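# Unload three sand cores from mould onto plywood boards

## Task

Remove three sand cores from the mould: the long core with the rounded nose, plus the two upright bladed cores in the mould half on the robot's right. Set all three down on the plywood boards next to the mould and release them. The remaining two cores must stay upright in the mould.

## Robot and tools

Robot: two arms, left_arm and right_arm, each with six revolute joints and a parallel two-finger gripper. In the scene frame the origin sits at table height, midway between the arms' nominal bases. +x points out over the table, +z is up, and left_arm is on the +y side. These names do not match image left and right. Calibrated bases: left_arm at (-0.041, +0.329, +0.029) m, right_arm at (-0.052, -0.233, +0.005) m, each yawed slightly. A camera stand is fixed behind the arms.

Row layout: every motion command is a row of 14 numbers, one flat list covering both arms. Numbers 1-6 are left_arm's joint angles in radians, in this order: waist, shoulder, elbow, wrist pitch, wrist yaw, wrist roll. Number 7 is left_arm's gripper opening. Numbers 8-14 repeat that pattern for right_arm. Joint numbers are absolute target angles, not offsets. They use the same values as the Joint positions line. Stated ranges are: waist -2.618 to 3.054, shoulder 0.000 to 3.142, elbow 0.000 to 3.142, wrist pitch -1.571 to 1.571, wrist yaw -1.571 to 1.571, wrist roll -2.094 to 2.094. The real ends can differ from these by up to 0.059 rad. A target more than 0.059 rad beyond a stated end is rejected if it also lies outside the current angle. Opening is an absolute command from -1 (closed) to +1 (fully open). Even an arm you are not moving needs all seven of its numbers. Resend its Joint targets and current tool command, because 0 is a real opening command.

execute_actions: actions is a list of actions. Each action holds up to 15 rows, one per 1/30 s control step. If an action has fewer rows, its last row is repeated until 15 steps are filled. Camera images are returned only when actions is empty or cameras asks for them. cameras takes a list of names, ["all"], or []. Any unknown name makes the whole call invalid.

move: target is either one 14-number row or a list of up to 15 rows, all absolute. The joints travel together in joint space, so grippers trace curves. The path does not avoid obstacles or the other arm. speed is the top rad/s of whichever joint has farthest to go, from 0.01 to 12.57, default 0.5. It can be one value or one per target. blend (rad) rounds the corners at intermediate targets; 0 means a full stop at each one. opening_speed is how fast the opening command changes, in units per second, minimum 0.2. Use it to close gently. grip_force is the per-pad force limit in newtons, from 10 to 50 (full). It can be one value or one per arm, and it stays set until you change it. Lower values close more slowly. blocking=false returns after about 0.5 s while the move keeps running, and a new move replaces it. A move is limited to about 10 s. Its result adds a move: line: done, off_target (at rest with some joint more than 0.035 rad from target), moving, held, or fault. limits=held appears if steps were withheld. Neither done nor off_target tells you anything about contact.

wait: seconds from 0 to 10. The arms keep their last commands and any running move continues. stop: brakes the running move to rest. Faster motion needs more distance to brake. zoom_image: camera is one of cam_head_left, cam_head_right, cam_high, cam_low, cam_left_wrist, cam_right_wrist. region is [x0, y0, x1, y1] in pixels of that camera's newest full 896x504 image, at most 504 wide and 504 high. read_manual returns only licence texts. finished_scene: scene is the current scene's number. It ends the scene and cannot be undone, so call it only once the three cores rest on the boards with the grippers released.

Results: end_effector_position (m) and end_effector_quat_wxyz are in the scene frame. The position is the point between the finger pads, about 1 cm behind the fingertips, and may be off by a few cm. The fingers point along the gripper's +z and open along its y. Joint positions and Joint velocities give six joints (rad, rad/s) per arm, then the pad gap (m, 0.094 when open). Joint targets shows what the joints are being driven toward now. Tool commands shows the current opening commands. grip_measured uses the opening scale; a closed grip on a hard part reads slightly below the part's width. Joint torques are in joint order, include gravity, carry offsets and noise, and wrap at ±28 N m for joints 1-3. Other lines you may see: joint sent to its limit, joint command not followed (the clearance check changed targets), MOTOR HOT (75 °C), and OVER-TEMPERATURE FAULT (90 °C, which folds that arm and disables it). Calls that run actions also list joint positions at some steps.

Motion limits: each step's target stays within 0.339 rad of the measured angle for joints 1-3 and within 2.2 rad for joints 4-6. Targets that would jump the gripper more than 200 mm are scaled back. Friction and gravity can leave joints short, and tiny turns may not happen at all.

Care points: move slowly near the mould and cores. Contact force grows with speed and with how far the target lies beyond the contact. Keep the arms and their wrist-camera cables apart from each other and clear of fixtures. Close gently on the sand cores so they do not crush. Release only when a core is resting still on the boards, never while it is moving or raised high. Do not knock over the two cores that stay in the mould. Never let anything fall off the table. Avoid long stretched-out holds or pushing against unreachable poses, which heat the motors. Loose parts may occasionally get nudged by outside forces.

Each tool is called after "Call:" as name(argument=value, ...) on one line, values as JSON.

## Session

Call:
execute_actions(actions=[])

Scene clock: 0.00 s.
left_arm: end_effector_position=(+0.2183, +0.2617, +0.3639) grip_measured=+1.000 end_effector_quat_wxyz=(+0.716, -0.179, +0.614, -0.281) | right_arm: end_effector_position=(+0.2261, -0.1367, +0.3456) grip_measured=+1.000 end_effector_quat_wxyz=(+0.692, +0.062, +0.667, +0.269)
Joint positions: left_arm=[-0.501 0.468 0.452 0.218 -0.426 -0.572 0.094] | right_arm=[0.466 0.596 0.57 0.129 0.137 0.448 0.094]
Joint velocities: within noise
Joint torques (N m): no reading
Motor temperatures (°C): left_arm=[23 36 31 28 22 22 25] | right_arm=[25 33 30 29 21 24 21]
Heat: left arm: 36 °C; right arm: 33 °C.
Joint targets: left_arm=[-0.501 0.468 0.458 0.212 -0.426 -0.572] | right_arm=[0.466 0.596 0.580 0.130 0.137 0.448]
Tool commands: left_gripper/opening=+1.0 right_gripper/opening=+1.0

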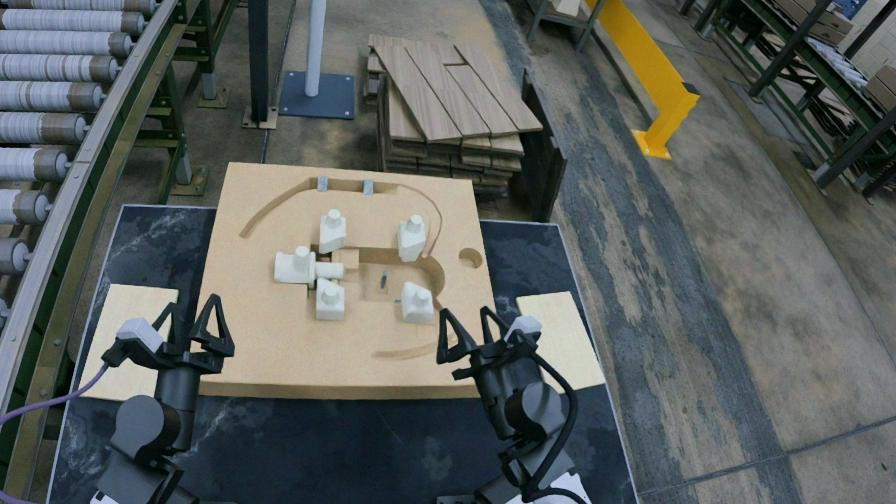

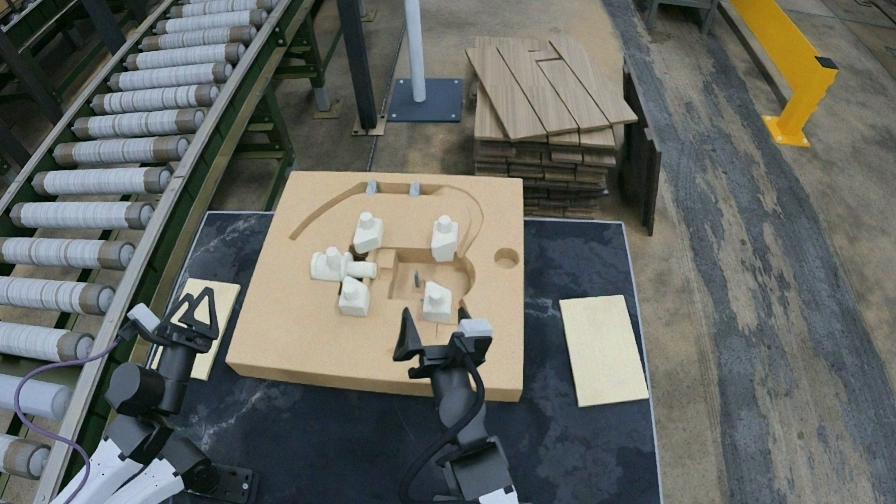

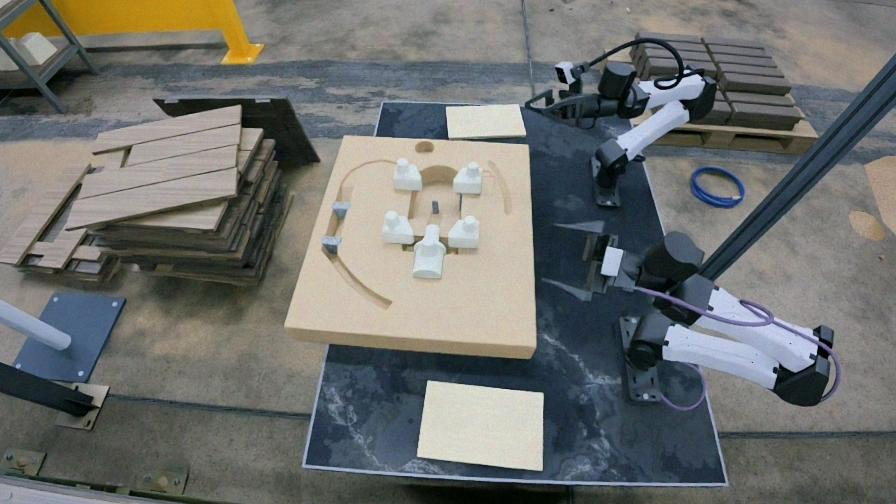

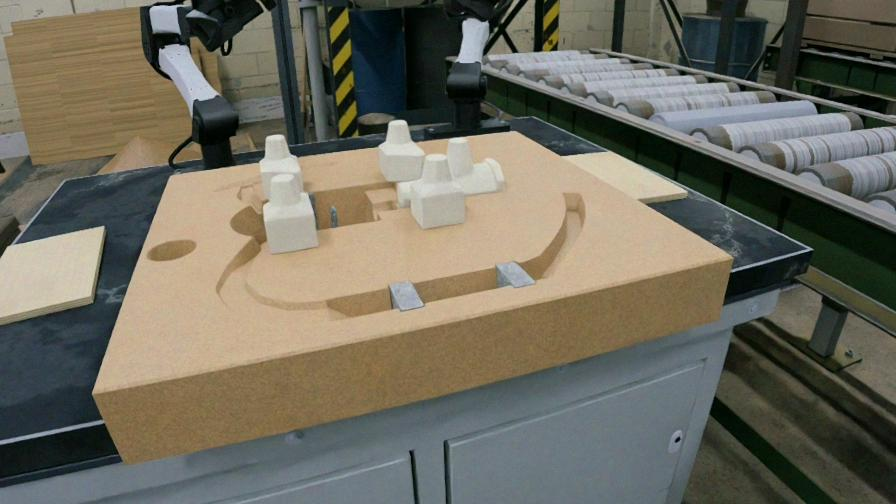

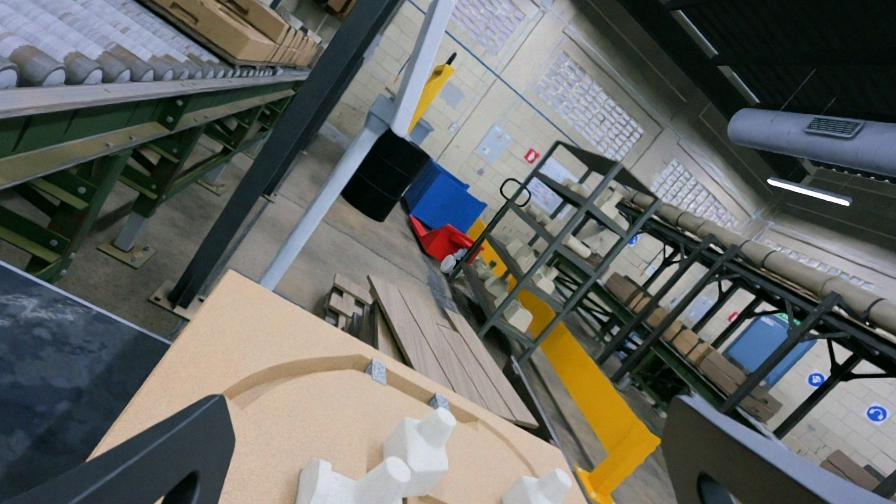

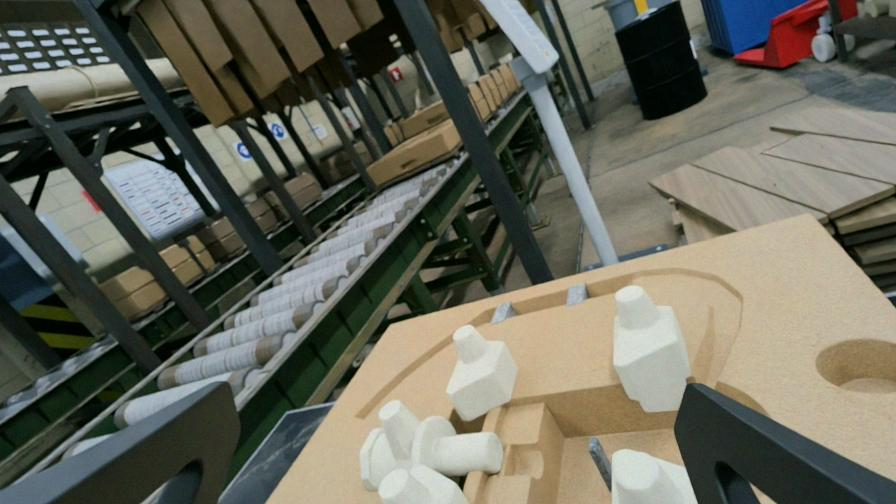

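Call:
move(target=[-0.236, 2.275, 2.30, -1.041, 0.615, 0.78, 1.0, 0.313, 1.674, 1.859, -1.3195, 0.0, 0.0, 1.0], speed=1.0, cameras=["cam_left_wrist", "cam_right_wrist"])

Scene clock: 20.40 s.
left_arm: end_effector_position=(+0.4626, +0.0929, +0.2189) grip_measured=+1.000 end_effector_quat_wxyz=(+0.320, +0.520, +0.763, -0.211) | right_arm: end_effector_position=(+0.3149, -0.1347, +0.2558) grip_measured=+1.000 end_effector_quat_wxyz=(+0.211, -0.123, +0.969, +0.024)
Joint positions: left_arm=[-0.237 2.269 2.271 -1.029 0.599 0.764 0.094] | right_arm=[0.318 1.665 1.832 -1.31 0.012 0.013 0.094]
Joint torques (N m): left_arm=[-0.05 -11.41 10.44 1.19 0.6 0.15] | right_arm=[-0.17 -7.16 7.76 0.95 -0.13 -0.19]
Motor temperatures (°C): left_arm=[23 36 37 32 22 22 25] | right_arm=[25 33 34 34 21 24 21]
Heat: left arm: 37 °C; right arm: 34 °C.
Joint targets: left_arm=[-0.236 2.275 2.300 -1.041 0.615 0.780] | right_arm=[0.313 1.674 1.859 -1.319 0.000 0.000]
move: done
Images, in order (width x height): cam_left_wrist 896x504, cam_right_wrist 896x504.

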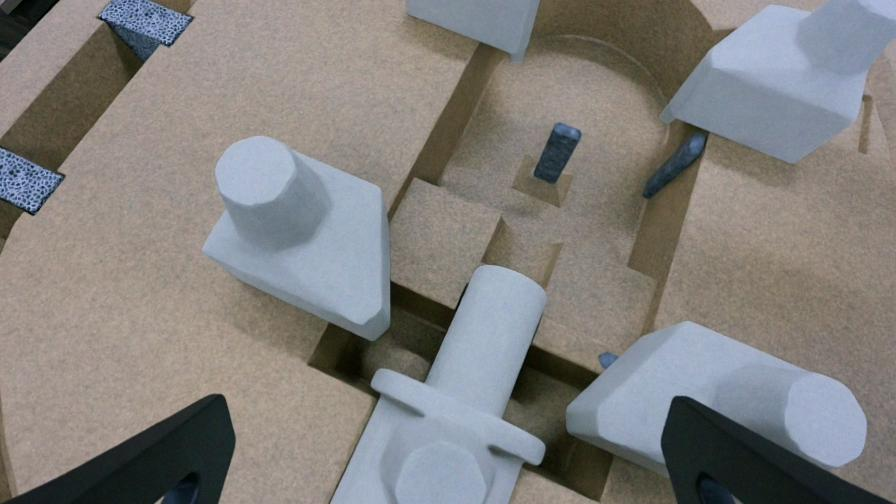

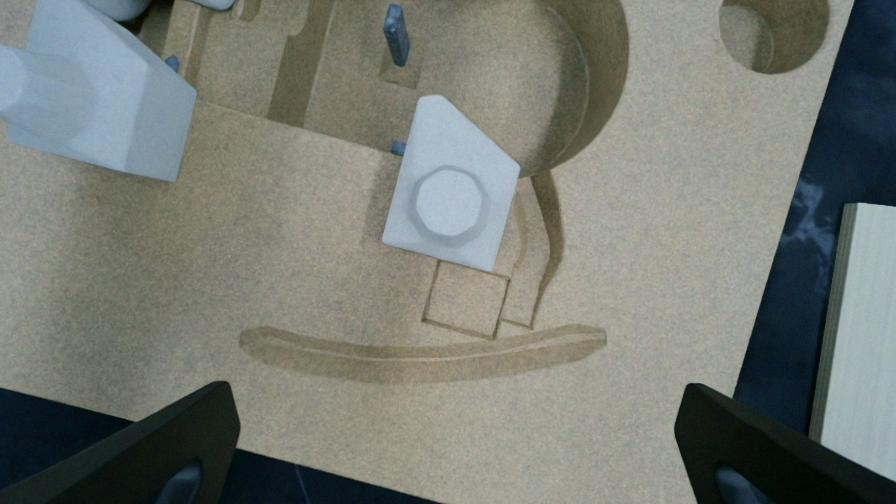

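Call:
move(target=[[-0.22, 2.24, 2.13, -0.90, 0.61, 0.775, 0.4, 0.326, 2.0492, 2.1176, -1.4704, 0.044, 0.28, 1.0], [-0.22, 2.24, 2.12, -0.89, 0.61, 0.775, 0.4, 0.316, 2.1715, 2.2461, -1.4757, 0.035, 0.28, 1.0]], speed=[0.7, 0.4], blend=[0.06, 0], cameras=["cam_left_wrist", "cam_right_wrist", "cam_low"])

Scene clock: 66.67 s.
left_arm: end_effector_position=(+0.4704, +0.0981, +0.1855) grip_measured=+0.401 end_effector_quat_wxyz=(+0.319, +0.515, +0.767, -0.210) | right_arm: end_effector_position=(+0.3823, -0.1192, +0.1694) grip_measured=+1.000 end_effector_quat_wxyz=(+0.085, +0.000, +0.996, +0.009)
Joint positions: left_arm=[-0.224 2.269 2.139 -0.9 0.6 0.765 0.066] | right_arm=[0.318 2.157 2.22 -1.465 0.028 0.266 0.094]
Joint torques (N m): left_arm=[0.35 -14.56 6.34 1.39 0.53 0.11] | right_arm=[0.23 -11.08 7.62 0.54 0.1 0.04]
Motor temperatures (°C): left_arm=[23 50 39 30 22 22 25] | right_arm=[25 36 37 31 21 24 21]
Heat: left arm: 50 °C; right arm: 37 °C.
Joint targets: left_arm=[-0.220 2.240 2.120 -0.890 0.610 0.775] | right_arm=[0.316 2.171 2.246 -1.476 0.035 0.280]
move: done
Images, in order (width x height): cam_low 896x504, cam_left_wrist 896x504, cam_right_wrist 896x504.

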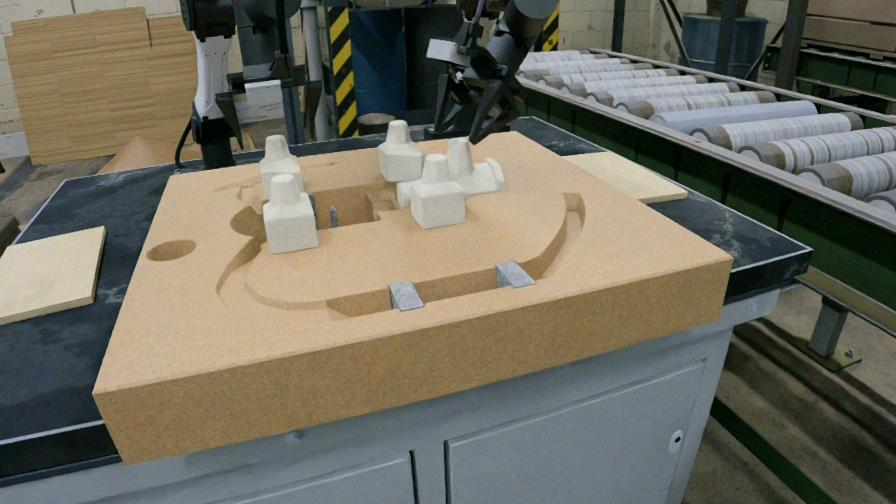

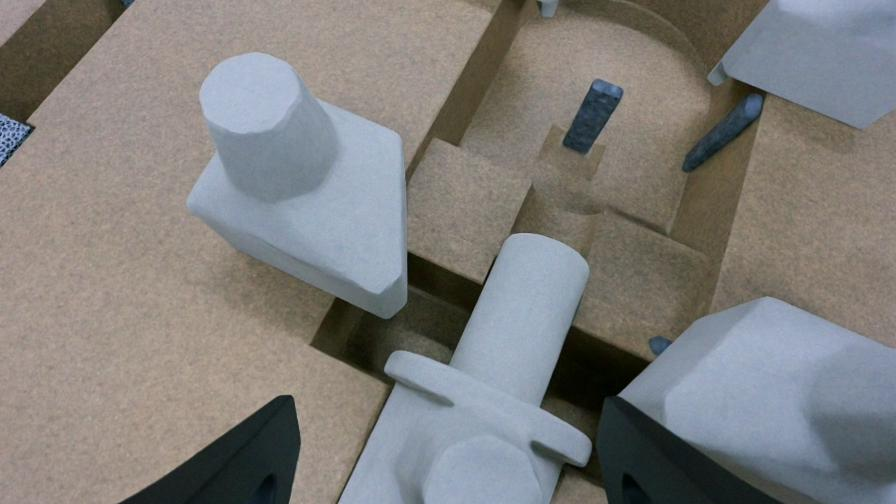

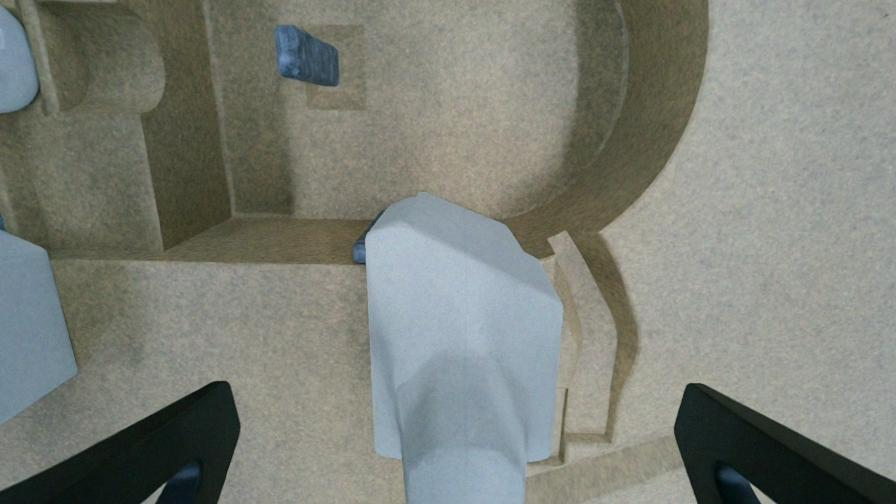

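Call:
move(target=[-0.208, 2.185, 1.90, -0.724, 0.625, 0.788, 0.4, 0.309, 2.082, 1.907, -1.187, 0.035, 0.275, 1.0], speed=0.3, cameras=["cam_left_wrist", "cam_right_wrist", "cam_low"])

Scene clock: 80.40 s.
left_arm: end_effector_position=(+0.4621, +0.1049, +0.1498) grip_measured=+0.401 end_effector_quat_wxyz=(+0.319, +0.514, +0.768, -0.212) | right_arm: end_effector_position=(+0.3832, -0.1202, +0.1047) grip_measured=+1.000 end_effector_quat_wxyz=(+0.077, +0.001, +0.997, +0.006)
Joint positions: left_arm=[-0.213 2.221 1.918 -0.735 0.609 0.772 0.066] | right_arm=[0.315 2.127 1.915 -1.206 0.028 0.266 0.094]
Joint torques (N m): left_arm=[0.42 -14.84 6.32 1.37 0.59 0.16] | right_arm=[-0.24 -17.24 5.22 0.79 0.06 0.02]
Motor temperatures (°C): left_arm=[23 56 39 31 23 22 25] | right_arm=[25 40 36 30 21 24 21]
Heat: left arm: 56 °C; right arm: 40 °C.
Joint targets: left_arm=[-0.208 2.185 1.900 -0.724 0.625 0.788] | right_arm=[0.309 2.082 1.907 -1.187 0.035 0.275]
move: off_target (left_arm, right_arm); left_arm: the shoulder is farthest, 0.036 rad from its target; right_arm: the shoulder is farthest, 0.045 rad from its target
Images, in order (width x height): cam_low 896x504, cam_left_wrist 896x504, cam_right_wrist 896x504.

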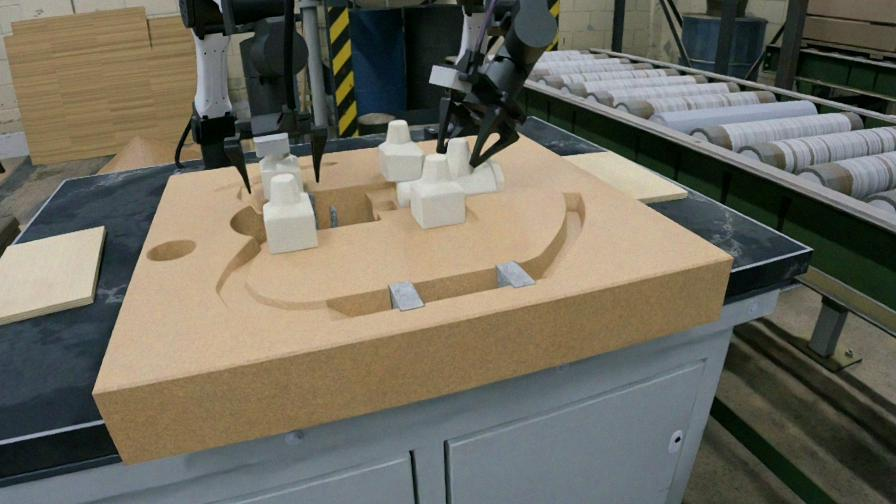

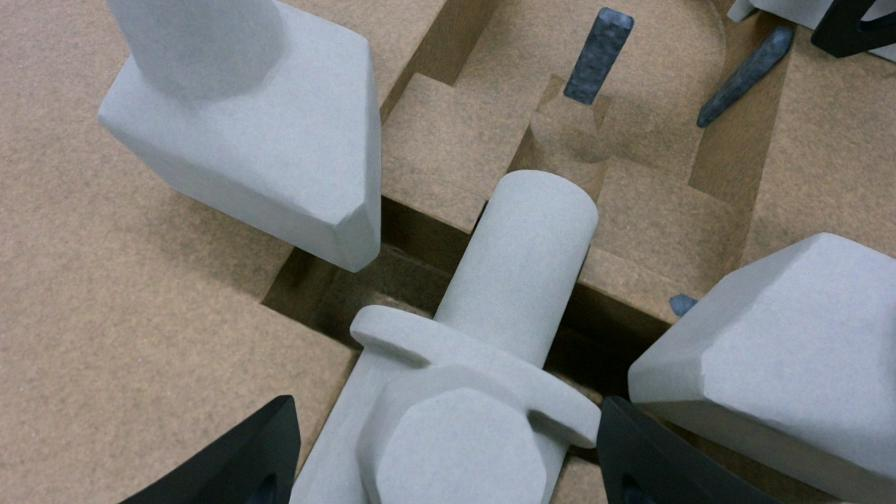

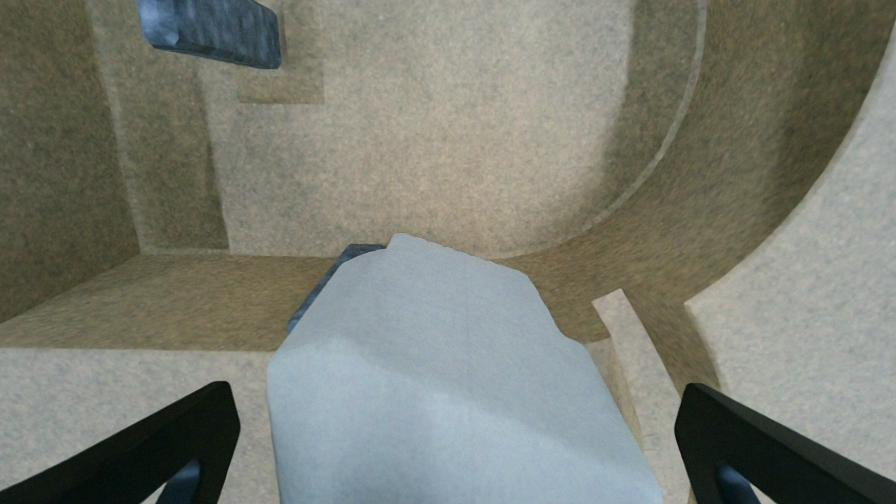

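Call:
move(target=[-0.208, 2.185, 1.90, -0.724, 0.625, 0.788, -0.7, 0.306, 2.058, 1.903, -1.168, 0.035, 0.275, 1.0], speed=0.2, opening_speed=0.5, grip_force=[48, 40])

Scene clock: 88.30 s.
left_arm: end_effector_position=(+0.4620, +0.1047, +0.1499) grip_measured=-0.200 end_effector_quat_wxyz=(+0.319, +0.514, +0.767, -0.213) | right_arm: end_effector_position=(+0.3883, -0.1204, +0.1182) grip_measured=+1.000 end_effector_quat_wxyz=(+0.101, +0.004, +0.995, +0.013)
Joint positions: left_arm=[-0.213 2.221 1.918 -0.735 0.61 0.772 0.038] | right_arm=[0.312 2.098 1.915 -1.187 0.028 0.266 0.094]
Joint torques (N m): left_arm=[0.44 -14.78 6.32 1.37 0.57 0.17] | right_arm=[-0.21 -16.43 5.16 0.84 0.06 0.01]
Motor temperatures (°C): left_arm=[23 61 38 31 23 22 25] | right_arm=[25 41 37 30 21 24 21]
Heat: left arm: 61 °C; right arm: 41 °C.
Joint targets: left_arm=[-0.208 2.185 1.900 -0.724 0.625 0.788] | right_arm=[0.306 2.058 1.903 -1.168 0.035 0.275]
grip_force (N): 48, 40
move: off_target (left_arm, right_arm); left_arm: the shoulder is farthest, 0.036 rad from its target; right_arm: the shoulder is farthest, 0.040 rad from its target

Call:
move(target=[[-0.208, 2.20, 2.03, -0.835, 0.65, 0.79, -0.7, 0.306, 2.058, 1.903, -1.168, 0.035, 0.275, 0.0], [-0.208, 2.225, 2.22, -0.995, 0.67, 0.79, -0.7, 0.306, 2.058, 1.903, -1.168, 0.035, 0.275, 0.0]], speed=0.15, blend=[0.05, 0], opening_speed=0.5, cameras=["cam_low", "cam_left_wrist", "cam_right_wrist"])

Scene clock: 103.30 s.
left_arm: end_effector_position=(+0.4552, +0.1112, +0.1907) grip_measured=-0.201 end_effector_quat_wxyz=(+0.292, +0.516, +0.777, -0.210) | right_arm: end_effector_position=(+0.3884, -0.1211, +0.1180) grip_measured=+0.162 end_effector_quat_wxyz=(+0.101, +0.004, +0.995, +0.011)
Joint positions: left_arm=[-0.21 2.245 2.153 -1.011 0.589 0.794 0.038] | right_arm=[0.311 2.098 1.914 -1.186 0.031 0.266 0.055]
Joint torques (N m): left_arm=[0.08 -13.48 13.98 1.32 1.27 -0.02] | right_arm=[-0.21 -16.32 5.09 0.84 0.07 0.02]
Motor temperatures (°C): left_arm=[23 66 39 31 23 22 26] | right_arm=[25 45 36 30 21 24 21]
Heat: left arm: 66 °C; right arm: 45 °C.
Joint targets: left_arm=[-0.208 2.225 2.220 -0.995 0.670 0.790] | right_arm=[0.306 2.058 1.903 -1.168 0.035 0.275]
grip_force (N): 48, 40
move: off_target (left_arm, right_arm); blend cut to 0 rad at target 1; left_arm: the wrist yaw is farthest, 0.081 rad from its target; right_arm: the shoulder is farthest, 0.040 rad from its target
Images, in order (width x height): cam_low 896x504, cam_left_wrist 896x504, cam_right_wrist 896x504.

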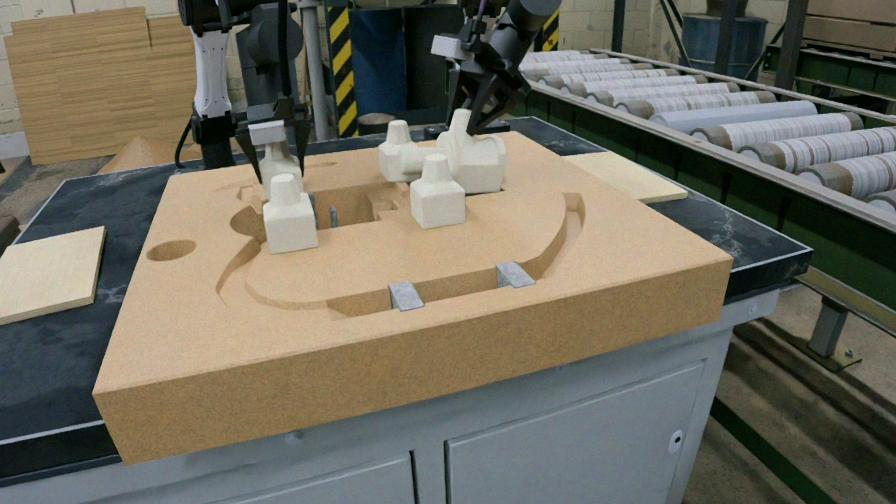

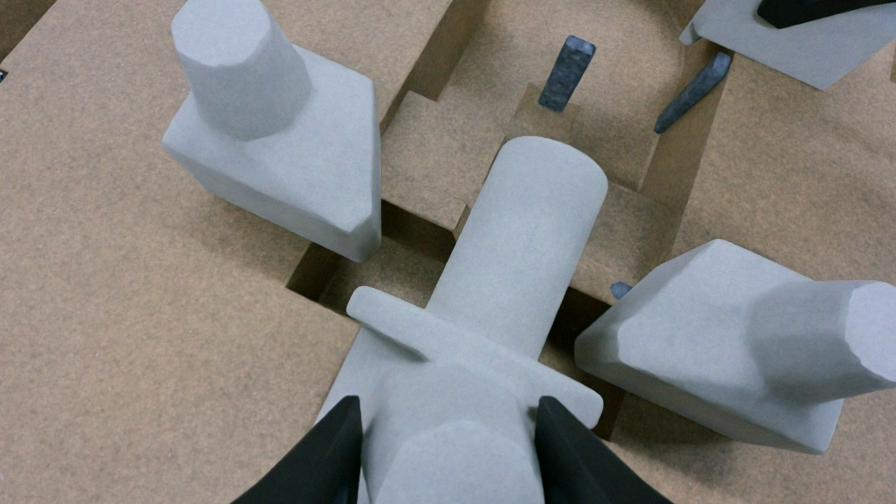

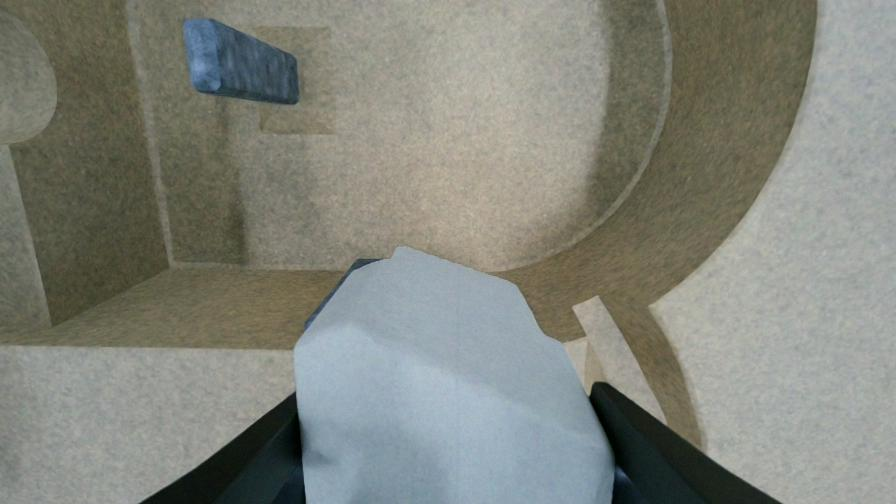

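Call:
move(target=[[-0.208, 2.245, 2.40, -1.12, 0.67, 0.79, -0.7, 0.309, 2.145, 2.11, -1.36, 0.035, 0.275, 0.0], [0.466, 1.36, 1.13, -0.47, 0.0, 0.0, -0.7, 0.309, 2.175, 2.29, -1.505, 0.035, 0.275, 0.0]], speed=[0.2, 0.4], blend=[0.04, 0], cameras=["cam_low", "cam_left_wrist", "cam_right_wrist", "cam_high"])

Call:
zoom_image(camera="cam_low", region=[550, 40, 690, 200])

Scene clock: 131.63 s.
left_arm: end_effector_position=(+0.3101, +0.4926, +0.1959) grip_measured=-0.202 end_effector_quat_wxyz=(+0.328, -0.200, +0.921, +0.070) | right_arm: end_effector_position=(+0.3808, -0.1232, +0.1721) grip_measured=+0.162 end_effector_quat_wxyz=(+0.079, +0.004, +0.997, +0.006)
Joint positions: left_arm=[0.466 1.415 1.117 -0.589 0.012 0.011 0.037] | right_arm=[0.311 2.169 2.253 -1.499 0.031 0.267 0.055]
Joint torques (N m): left_arm=[-0.12 -10.26 9.54 2.78 -0.04 -0.09] | right_arm=[0.25 -12.04 8.43 0.56 0.06 0.02]
Motor temperatures (°C): left_arm=[23 74 44 33 24 22 27] | right_arm=[25 51 36 30 21 24 23]
Heat: left arm: 74 °C; right arm: 51 °C.
Joint targets: left_arm=[0.466 1.360 1.130 -0.470 0.000 0.000] | right_arm=[0.309 2.175 2.290 -1.505 0.035 0.275]
grip_force (N): 48, 40
move: off_target (left_arm, right_arm); left_arm: the wrist pitch is farthest, 0.119 rad from its target; right_arm: the elbow is farthest, 0.037 rad from its target
Images, in order (width x height): cam_high 896x504, cam_low 896x504, cam_left_wrist 896x504, cam_right_wrist 896x504.

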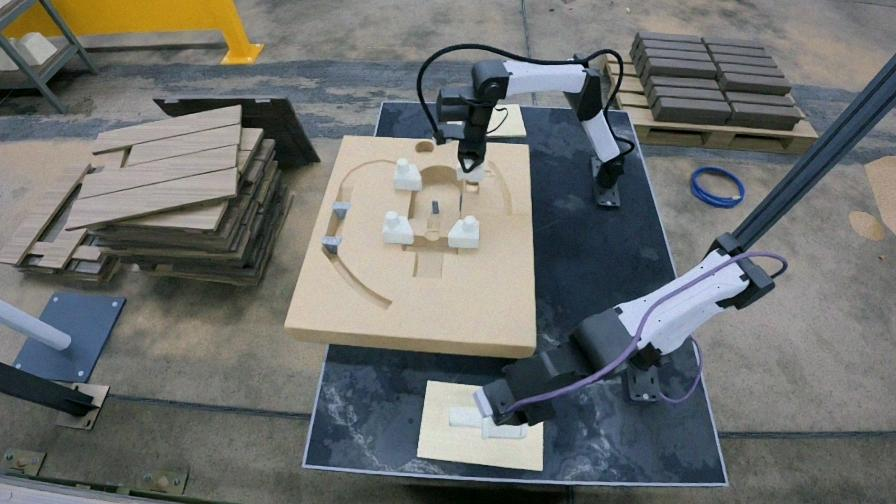

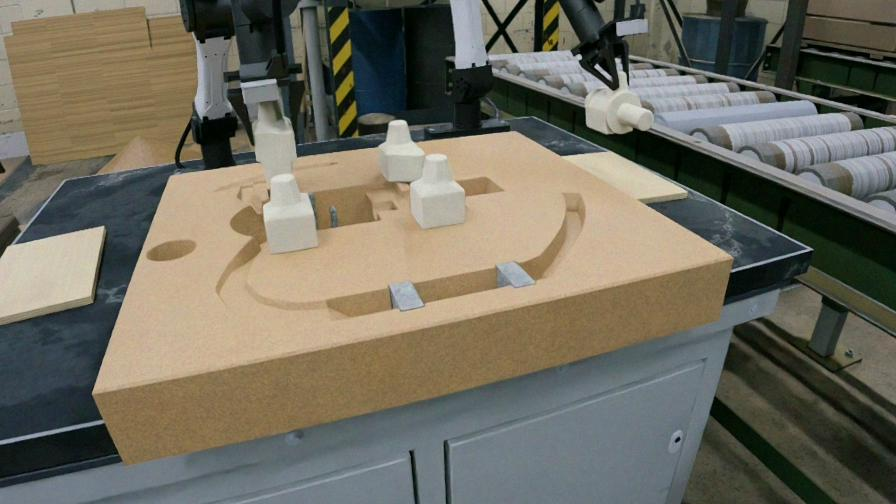

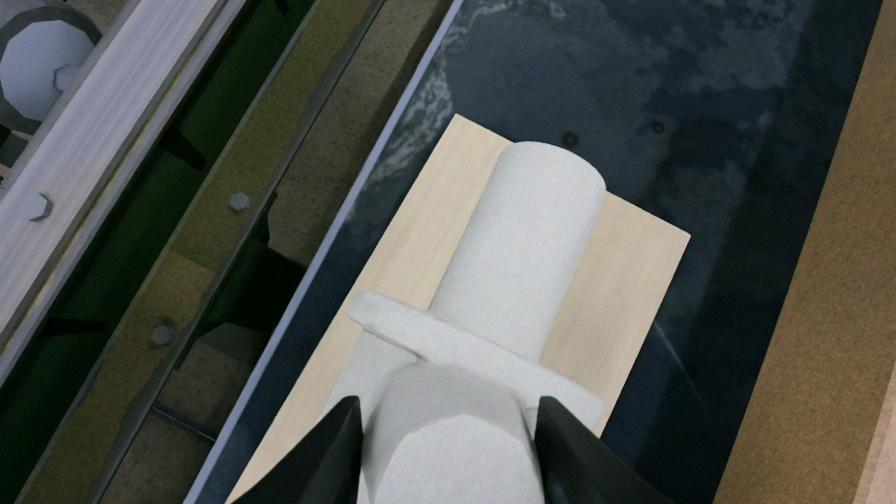

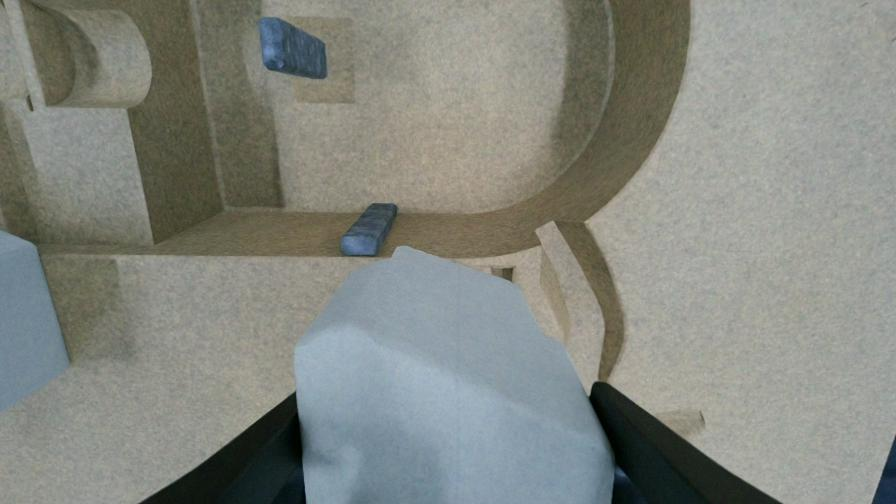

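Scaled by 3.150 from the camera's 896x504 image, which has a finer 1280x720 frame.

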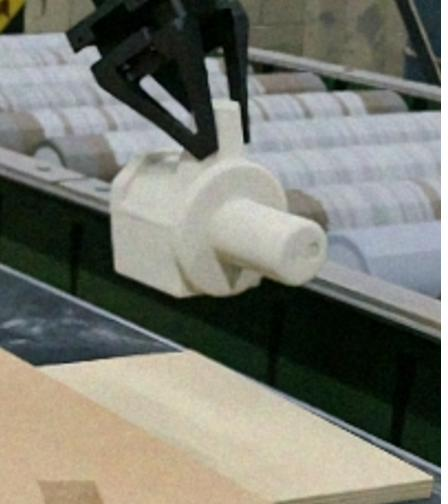

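Call:
move(target=[[0.466, 1.432, 0.884, -0.186, 0.0, 0.0, -0.7, -0.4817, 1.87, 1.86, -1.04, 0.0, 0.0, 0.0], [0.466, 1.446, 0.855, -0.142, 0.0, 0.0, -0.7, -0.4817, 2.035, 1.75, -0.735, 0.0, 0.0, 0.0]], speed=[0.5, 0.25], blend=[0.03, 0], cameras=["cam_low", "cam_right_wrist"])

Call:
zoom_image(camera="cam_low", region=[550, 60, 690, 200])

Call:
zoom_image(camera="cam_low", region=[0, 140, 140, 300])

Scene clock: 161.27 s.
left_arm: end_effector_position=(+0.3062, +0.4907, +0.1199) grip_measured=-0.202 end_effector_quat_wxyz=(+0.330, -0.200, +0.920, +0.070) | right_arm: end_effector_position=(+0.3839, -0.4946, +0.1226) grip_measured=+0.162 end_effector_quat_wxyz=(+0.234, +0.264, +0.933, -0.068)
Joint positions: left_arm=[0.466 1.462 0.844 -0.265 0.012 0.01 0.037] | right_arm=[-0.487 2.037 1.745 -0.786 0.011 0.013 0.055]
Joint torques (N m): left_arm=[-0.09 -6.83 8.92 2.82 -0.04 -0.1] | right_arm=[0.76 -12.68 6.76 1.64 -0.09 -0.21]
Motor temperatures (°C): left_arm=[23 62 43 42 23 22 27] | right_arm=[25 52 38 30 21 24 23]
Heat: left arm: 62 °C; right arm: 52 °C.
Joint targets: left_arm=[0.466 1.446 0.855 -0.142 0.000 0.000] | right_arm=[-0.482 2.035 1.750 -0.735 0.000 0.000]
grip_force (N): 48, 40
move: off_target (left_arm, right_arm); left_arm: the wrist pitch is farthest, 0.123 rad from its target; right_arm: the wrist pitch is farthest, 0.051 rad from its target
Images, in order (width x height): cam_low 896x504, cam_right_wrist 896x504.

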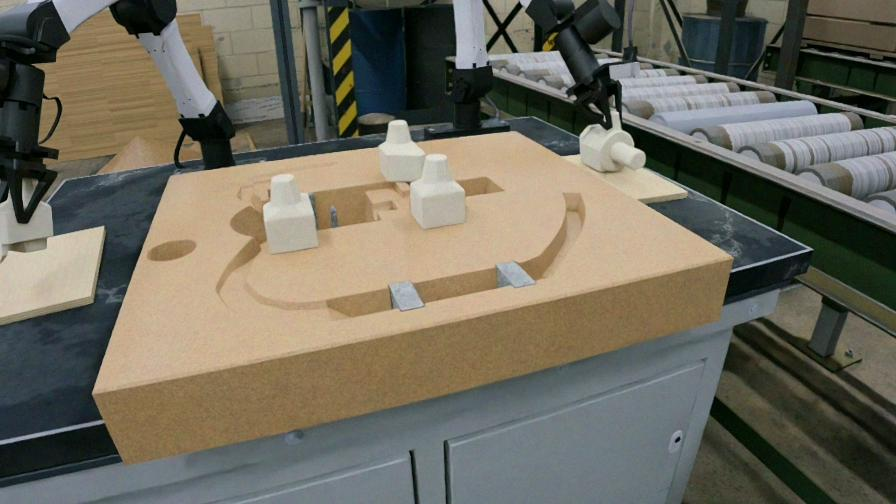

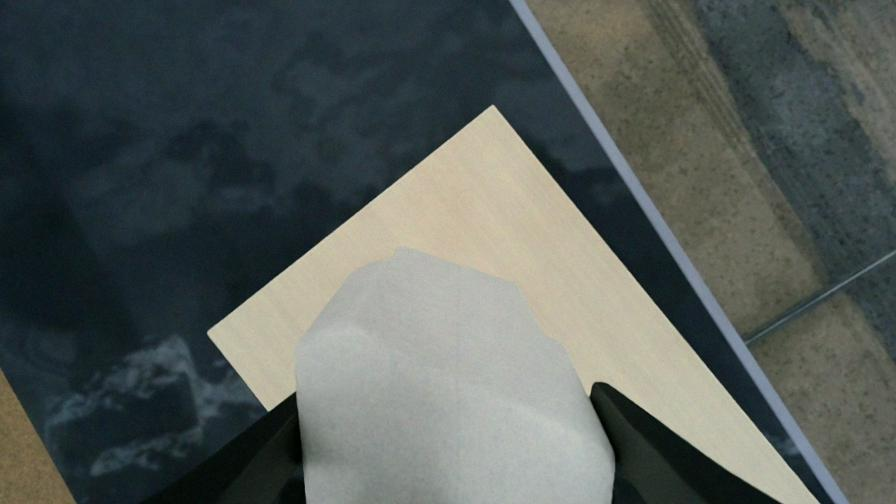

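Scaled by 3.600 from the camera's 896x504 image, which has a finer 1280x720 frame.

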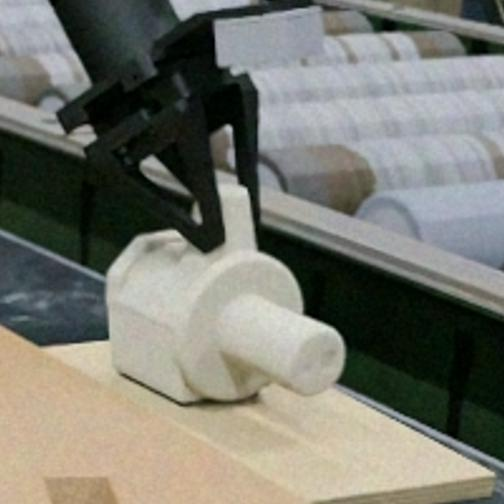

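Scaled by 3.150 from the camera's 896x504 image, which has a finer 1280x720 frame.

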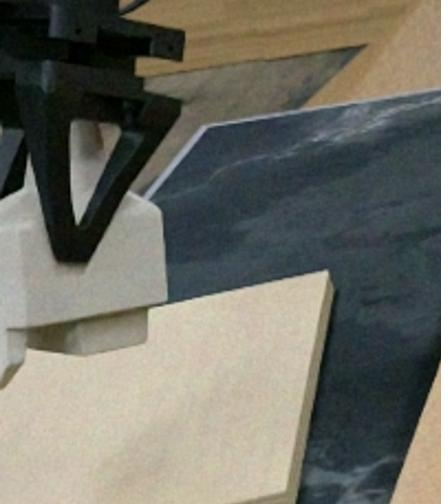

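Call:
move(target=[0.466, 1.452, 0.838, -0.128, 0.0, 0.0, -0.7, -0.478, 2.015, 1.60, -0.575, 0.0, 0.0, 0.0], speed=0.15, cameras=["cam_low"])

Call:
zoom_image(camera="cam_low", region=[550, 60, 690, 200])

Call:
zoom_image(camera="cam_low", region=[0, 150, 120, 290])

Scene clock: 176.33 s.
left_arm: end_effector_position=(+0.3059, +0.4906, +0.1166) grip_measured=-0.202 end_effector_quat_wxyz=(+0.332, -0.200, +0.919, +0.070) | right_arm: end_effector_position=(+0.3824, -0.4921, +0.0867) grip_measured=+0.162 end_effector_quat_wxyz=(+0.239, +0.263, +0.932, -0.069)
Joint positions: left_arm=[0.466 1.464 0.829 -0.245 0.012 0.009 0.037] | right_arm=[-0.484 2.037 1.596 -0.628 0.011 0.013 0.055]
Joint torques (N m): left_arm=[-0.09 -6.54 8.69 2.76 -0.02 -0.1] | right_arm=[1.17 -14.69 6.68 1.67 -0.14 -0.19]
Motor temperatures (°C): left_arm=[23 56 45 43 23 22 27] | right_arm=[25 50 37 33 21 24 23]
Heat: left arm: 56 °C; right arm: 50 °C.
Joint targets: left_arm=[0.466 1.452 0.838 -0.128 0.000 0.000] | right_arm=[-0.478 2.015 1.600 -0.575 0.000 0.000]
grip_force (N): 48, 40
move: off_target (left_arm, right_arm); left_arm: the wrist pitch is farthest, 0.117 rad from its target; right_arm: the wrist pitch is farthest, 0.053 rad from its target
Images, in order (width x height): cam_low 896x504.

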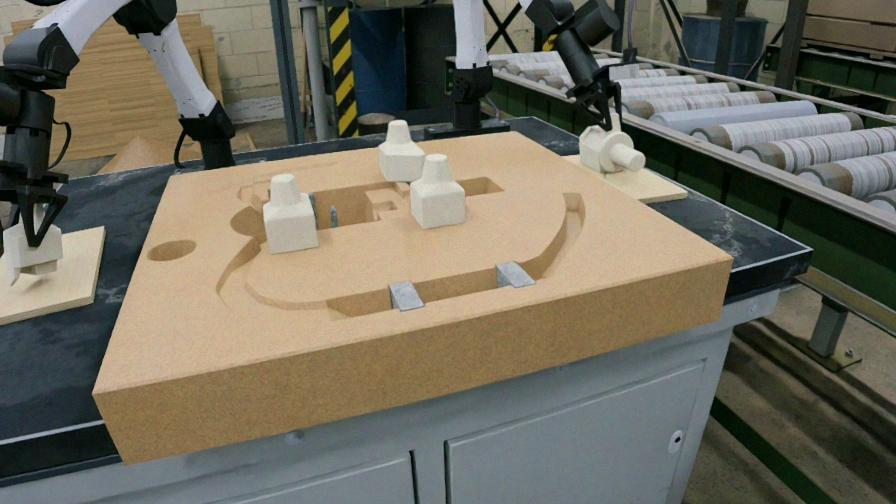

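Scaled by 3.600 from the camera's 896x504 image, which has a finer 1280x720 frame.

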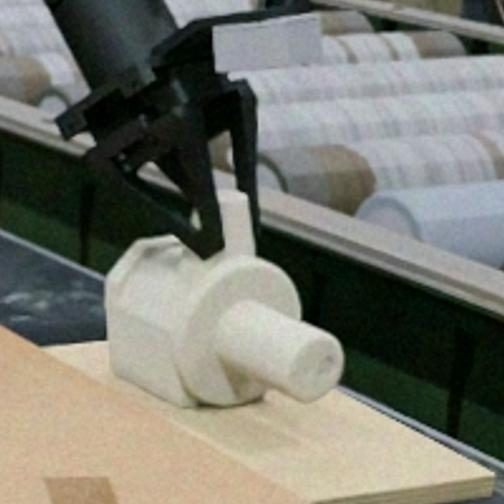

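Scaled by 3.600 from the camera's 896x504 image, which has a finer 1280x720 frame.

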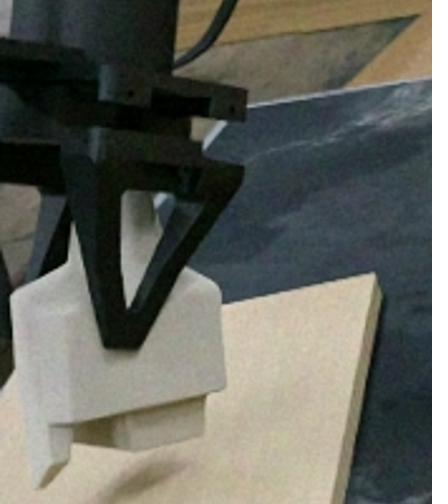

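Call:
move(target=[0.466, 1.455, 0.828, -0.122, 0.0, 0.0, -0.7, -0.476, 2.018, 1.57, -0.545, 0.0, 0.0, 0.0], speed=0.1, cameras=["cam_low"])

Call:
zoom_image(camera="cam_low", region=[0, 180, 110, 300])

Scene clock: 181.90 s.
left_arm: end_effector_position=(+0.3067, +0.4910, +0.1164) grip_measured=-0.202 end_effector_quat_wxyz=(+0.335, -0.200, +0.918, +0.071) | right_arm: end_effector_position=(+0.3812, -0.4912, +0.0795) grip_measured=+0.162 end_effector_quat_wxyz=(+0.239, +0.263, +0.932, -0.069)
Joint positions: left_arm=[0.466 1.464 0.823 -0.23 0.012 0.009 0.037] | right_arm=[-0.484 2.037 1.567 -0.598 0.011 0.013 0.055]
Joint torques (N m): left_arm=[-0.01 -6.35 8.4 2.68 -0.02 -0.09] | right_arm=[1.11 -14.2 6.46 1.7 -0.11 -0.19]
Motor temperatures (°C): left_arm=[23 55 44 43 23 22 27] | right_arm=[25 50 37 34 21 24 23]
Heat: left arm: 55 °C; right arm: 50 °C.
Joint targets: left_arm=[0.466 1.455 0.828 -0.122 0.000 0.000] | right_arm=[-0.476 2.018 1.570 -0.545 0.000 0.000]
grip_force (N): 48, 40
move: off_target (left_arm, right_arm); left_arm: the wrist pitch is farthest, 0.108 rad from its target; right_arm: the wrist pitch is farthest, 0.053 rad from its target
Images, in order (width x height): cam_low 896x504.

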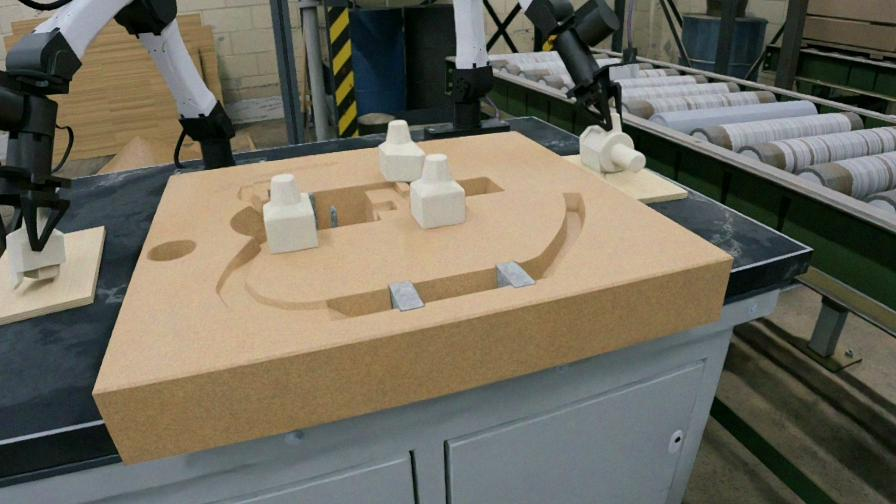

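Scaled by 4.200 from the camera's 896x504 image, which has a finer 1280x720 frame.

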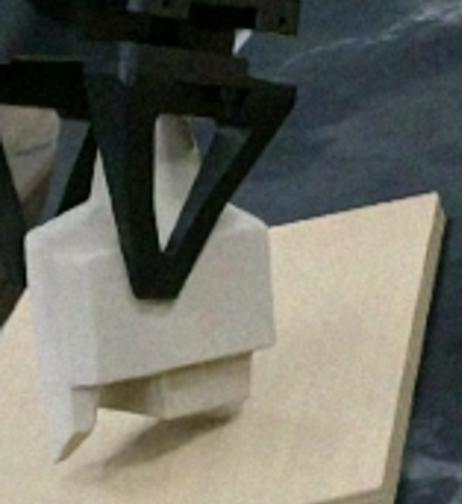

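Call:
move(target=[0.466, 1.455, 0.825, -0.17, 0.0, 0.0, -0.7, -0.476, 2.022, 1.55, -0.528, 0.0, 0.0, 0.0], speed=0.1, cameras=["cam_low"])

Call:
zoom_image(camera="cam_low", region=[0, 180, 110, 300])

Scene clock: 187.73 s.
left_arm: end_effector_position=(+0.3063, +0.4908, +0.1160) grip_measured=-0.202 end_effector_quat_wxyz=(+0.334, -0.201, +0.918, +0.071) | right_arm: end_effector_position=(+0.3805, -0.4899, +0.0751) grip_measured=+0.162 end_effector_quat_wxyz=(+0.239, +0.262, +0.933, -0.069)
Joint positions: left_arm=[0.466 1.464 0.823 -0.232 0.012 0.007 0.037] | right_arm=[-0.482 2.037 1.549 -0.581 0.011 0.012 0.055]
Joint torques (N m): left_arm=[-0.03 -6.32 8.06 2.23 -0.02 -0.05] | right_arm=[0.84 -13.79 6.26 1.64 -0.14 -0.2]
Heat: left arm: 54 °C; right arm: 49 °C.
Joint targets: left_arm=[0.466 1.455 0.825 -0.170 0.000 0.000] | right_arm=[-0.476 2.022 1.550 -0.528 0.000 0.000]
grip_force (N): 48, 40
move: off_target (left_arm, right_arm); left_arm: the wrist pitch is farthest, 0.062 rad from its target; right_arm: the wrist pitch is farthest, 0.053 rad from its target
Images, in order (width x height): cam_low 896x504.

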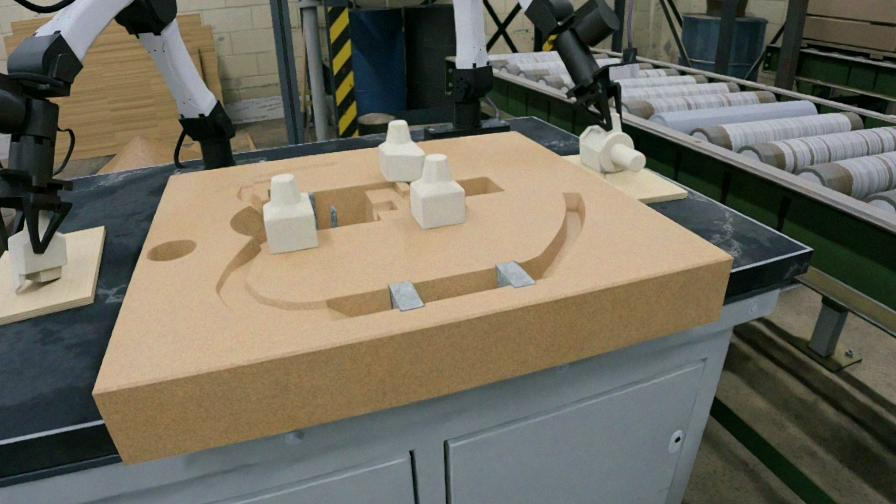

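Scaled by 4.200 from the camera's 896x504 image, which has a finer 1280x720 frame.

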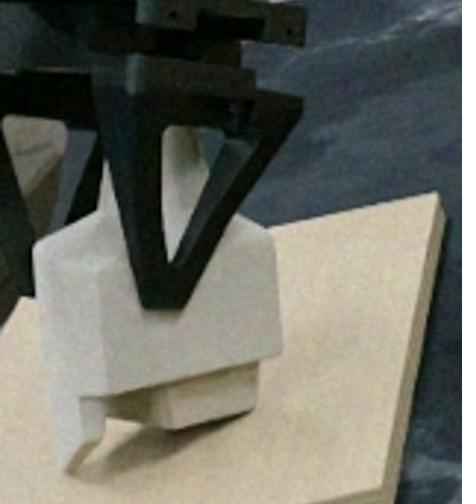

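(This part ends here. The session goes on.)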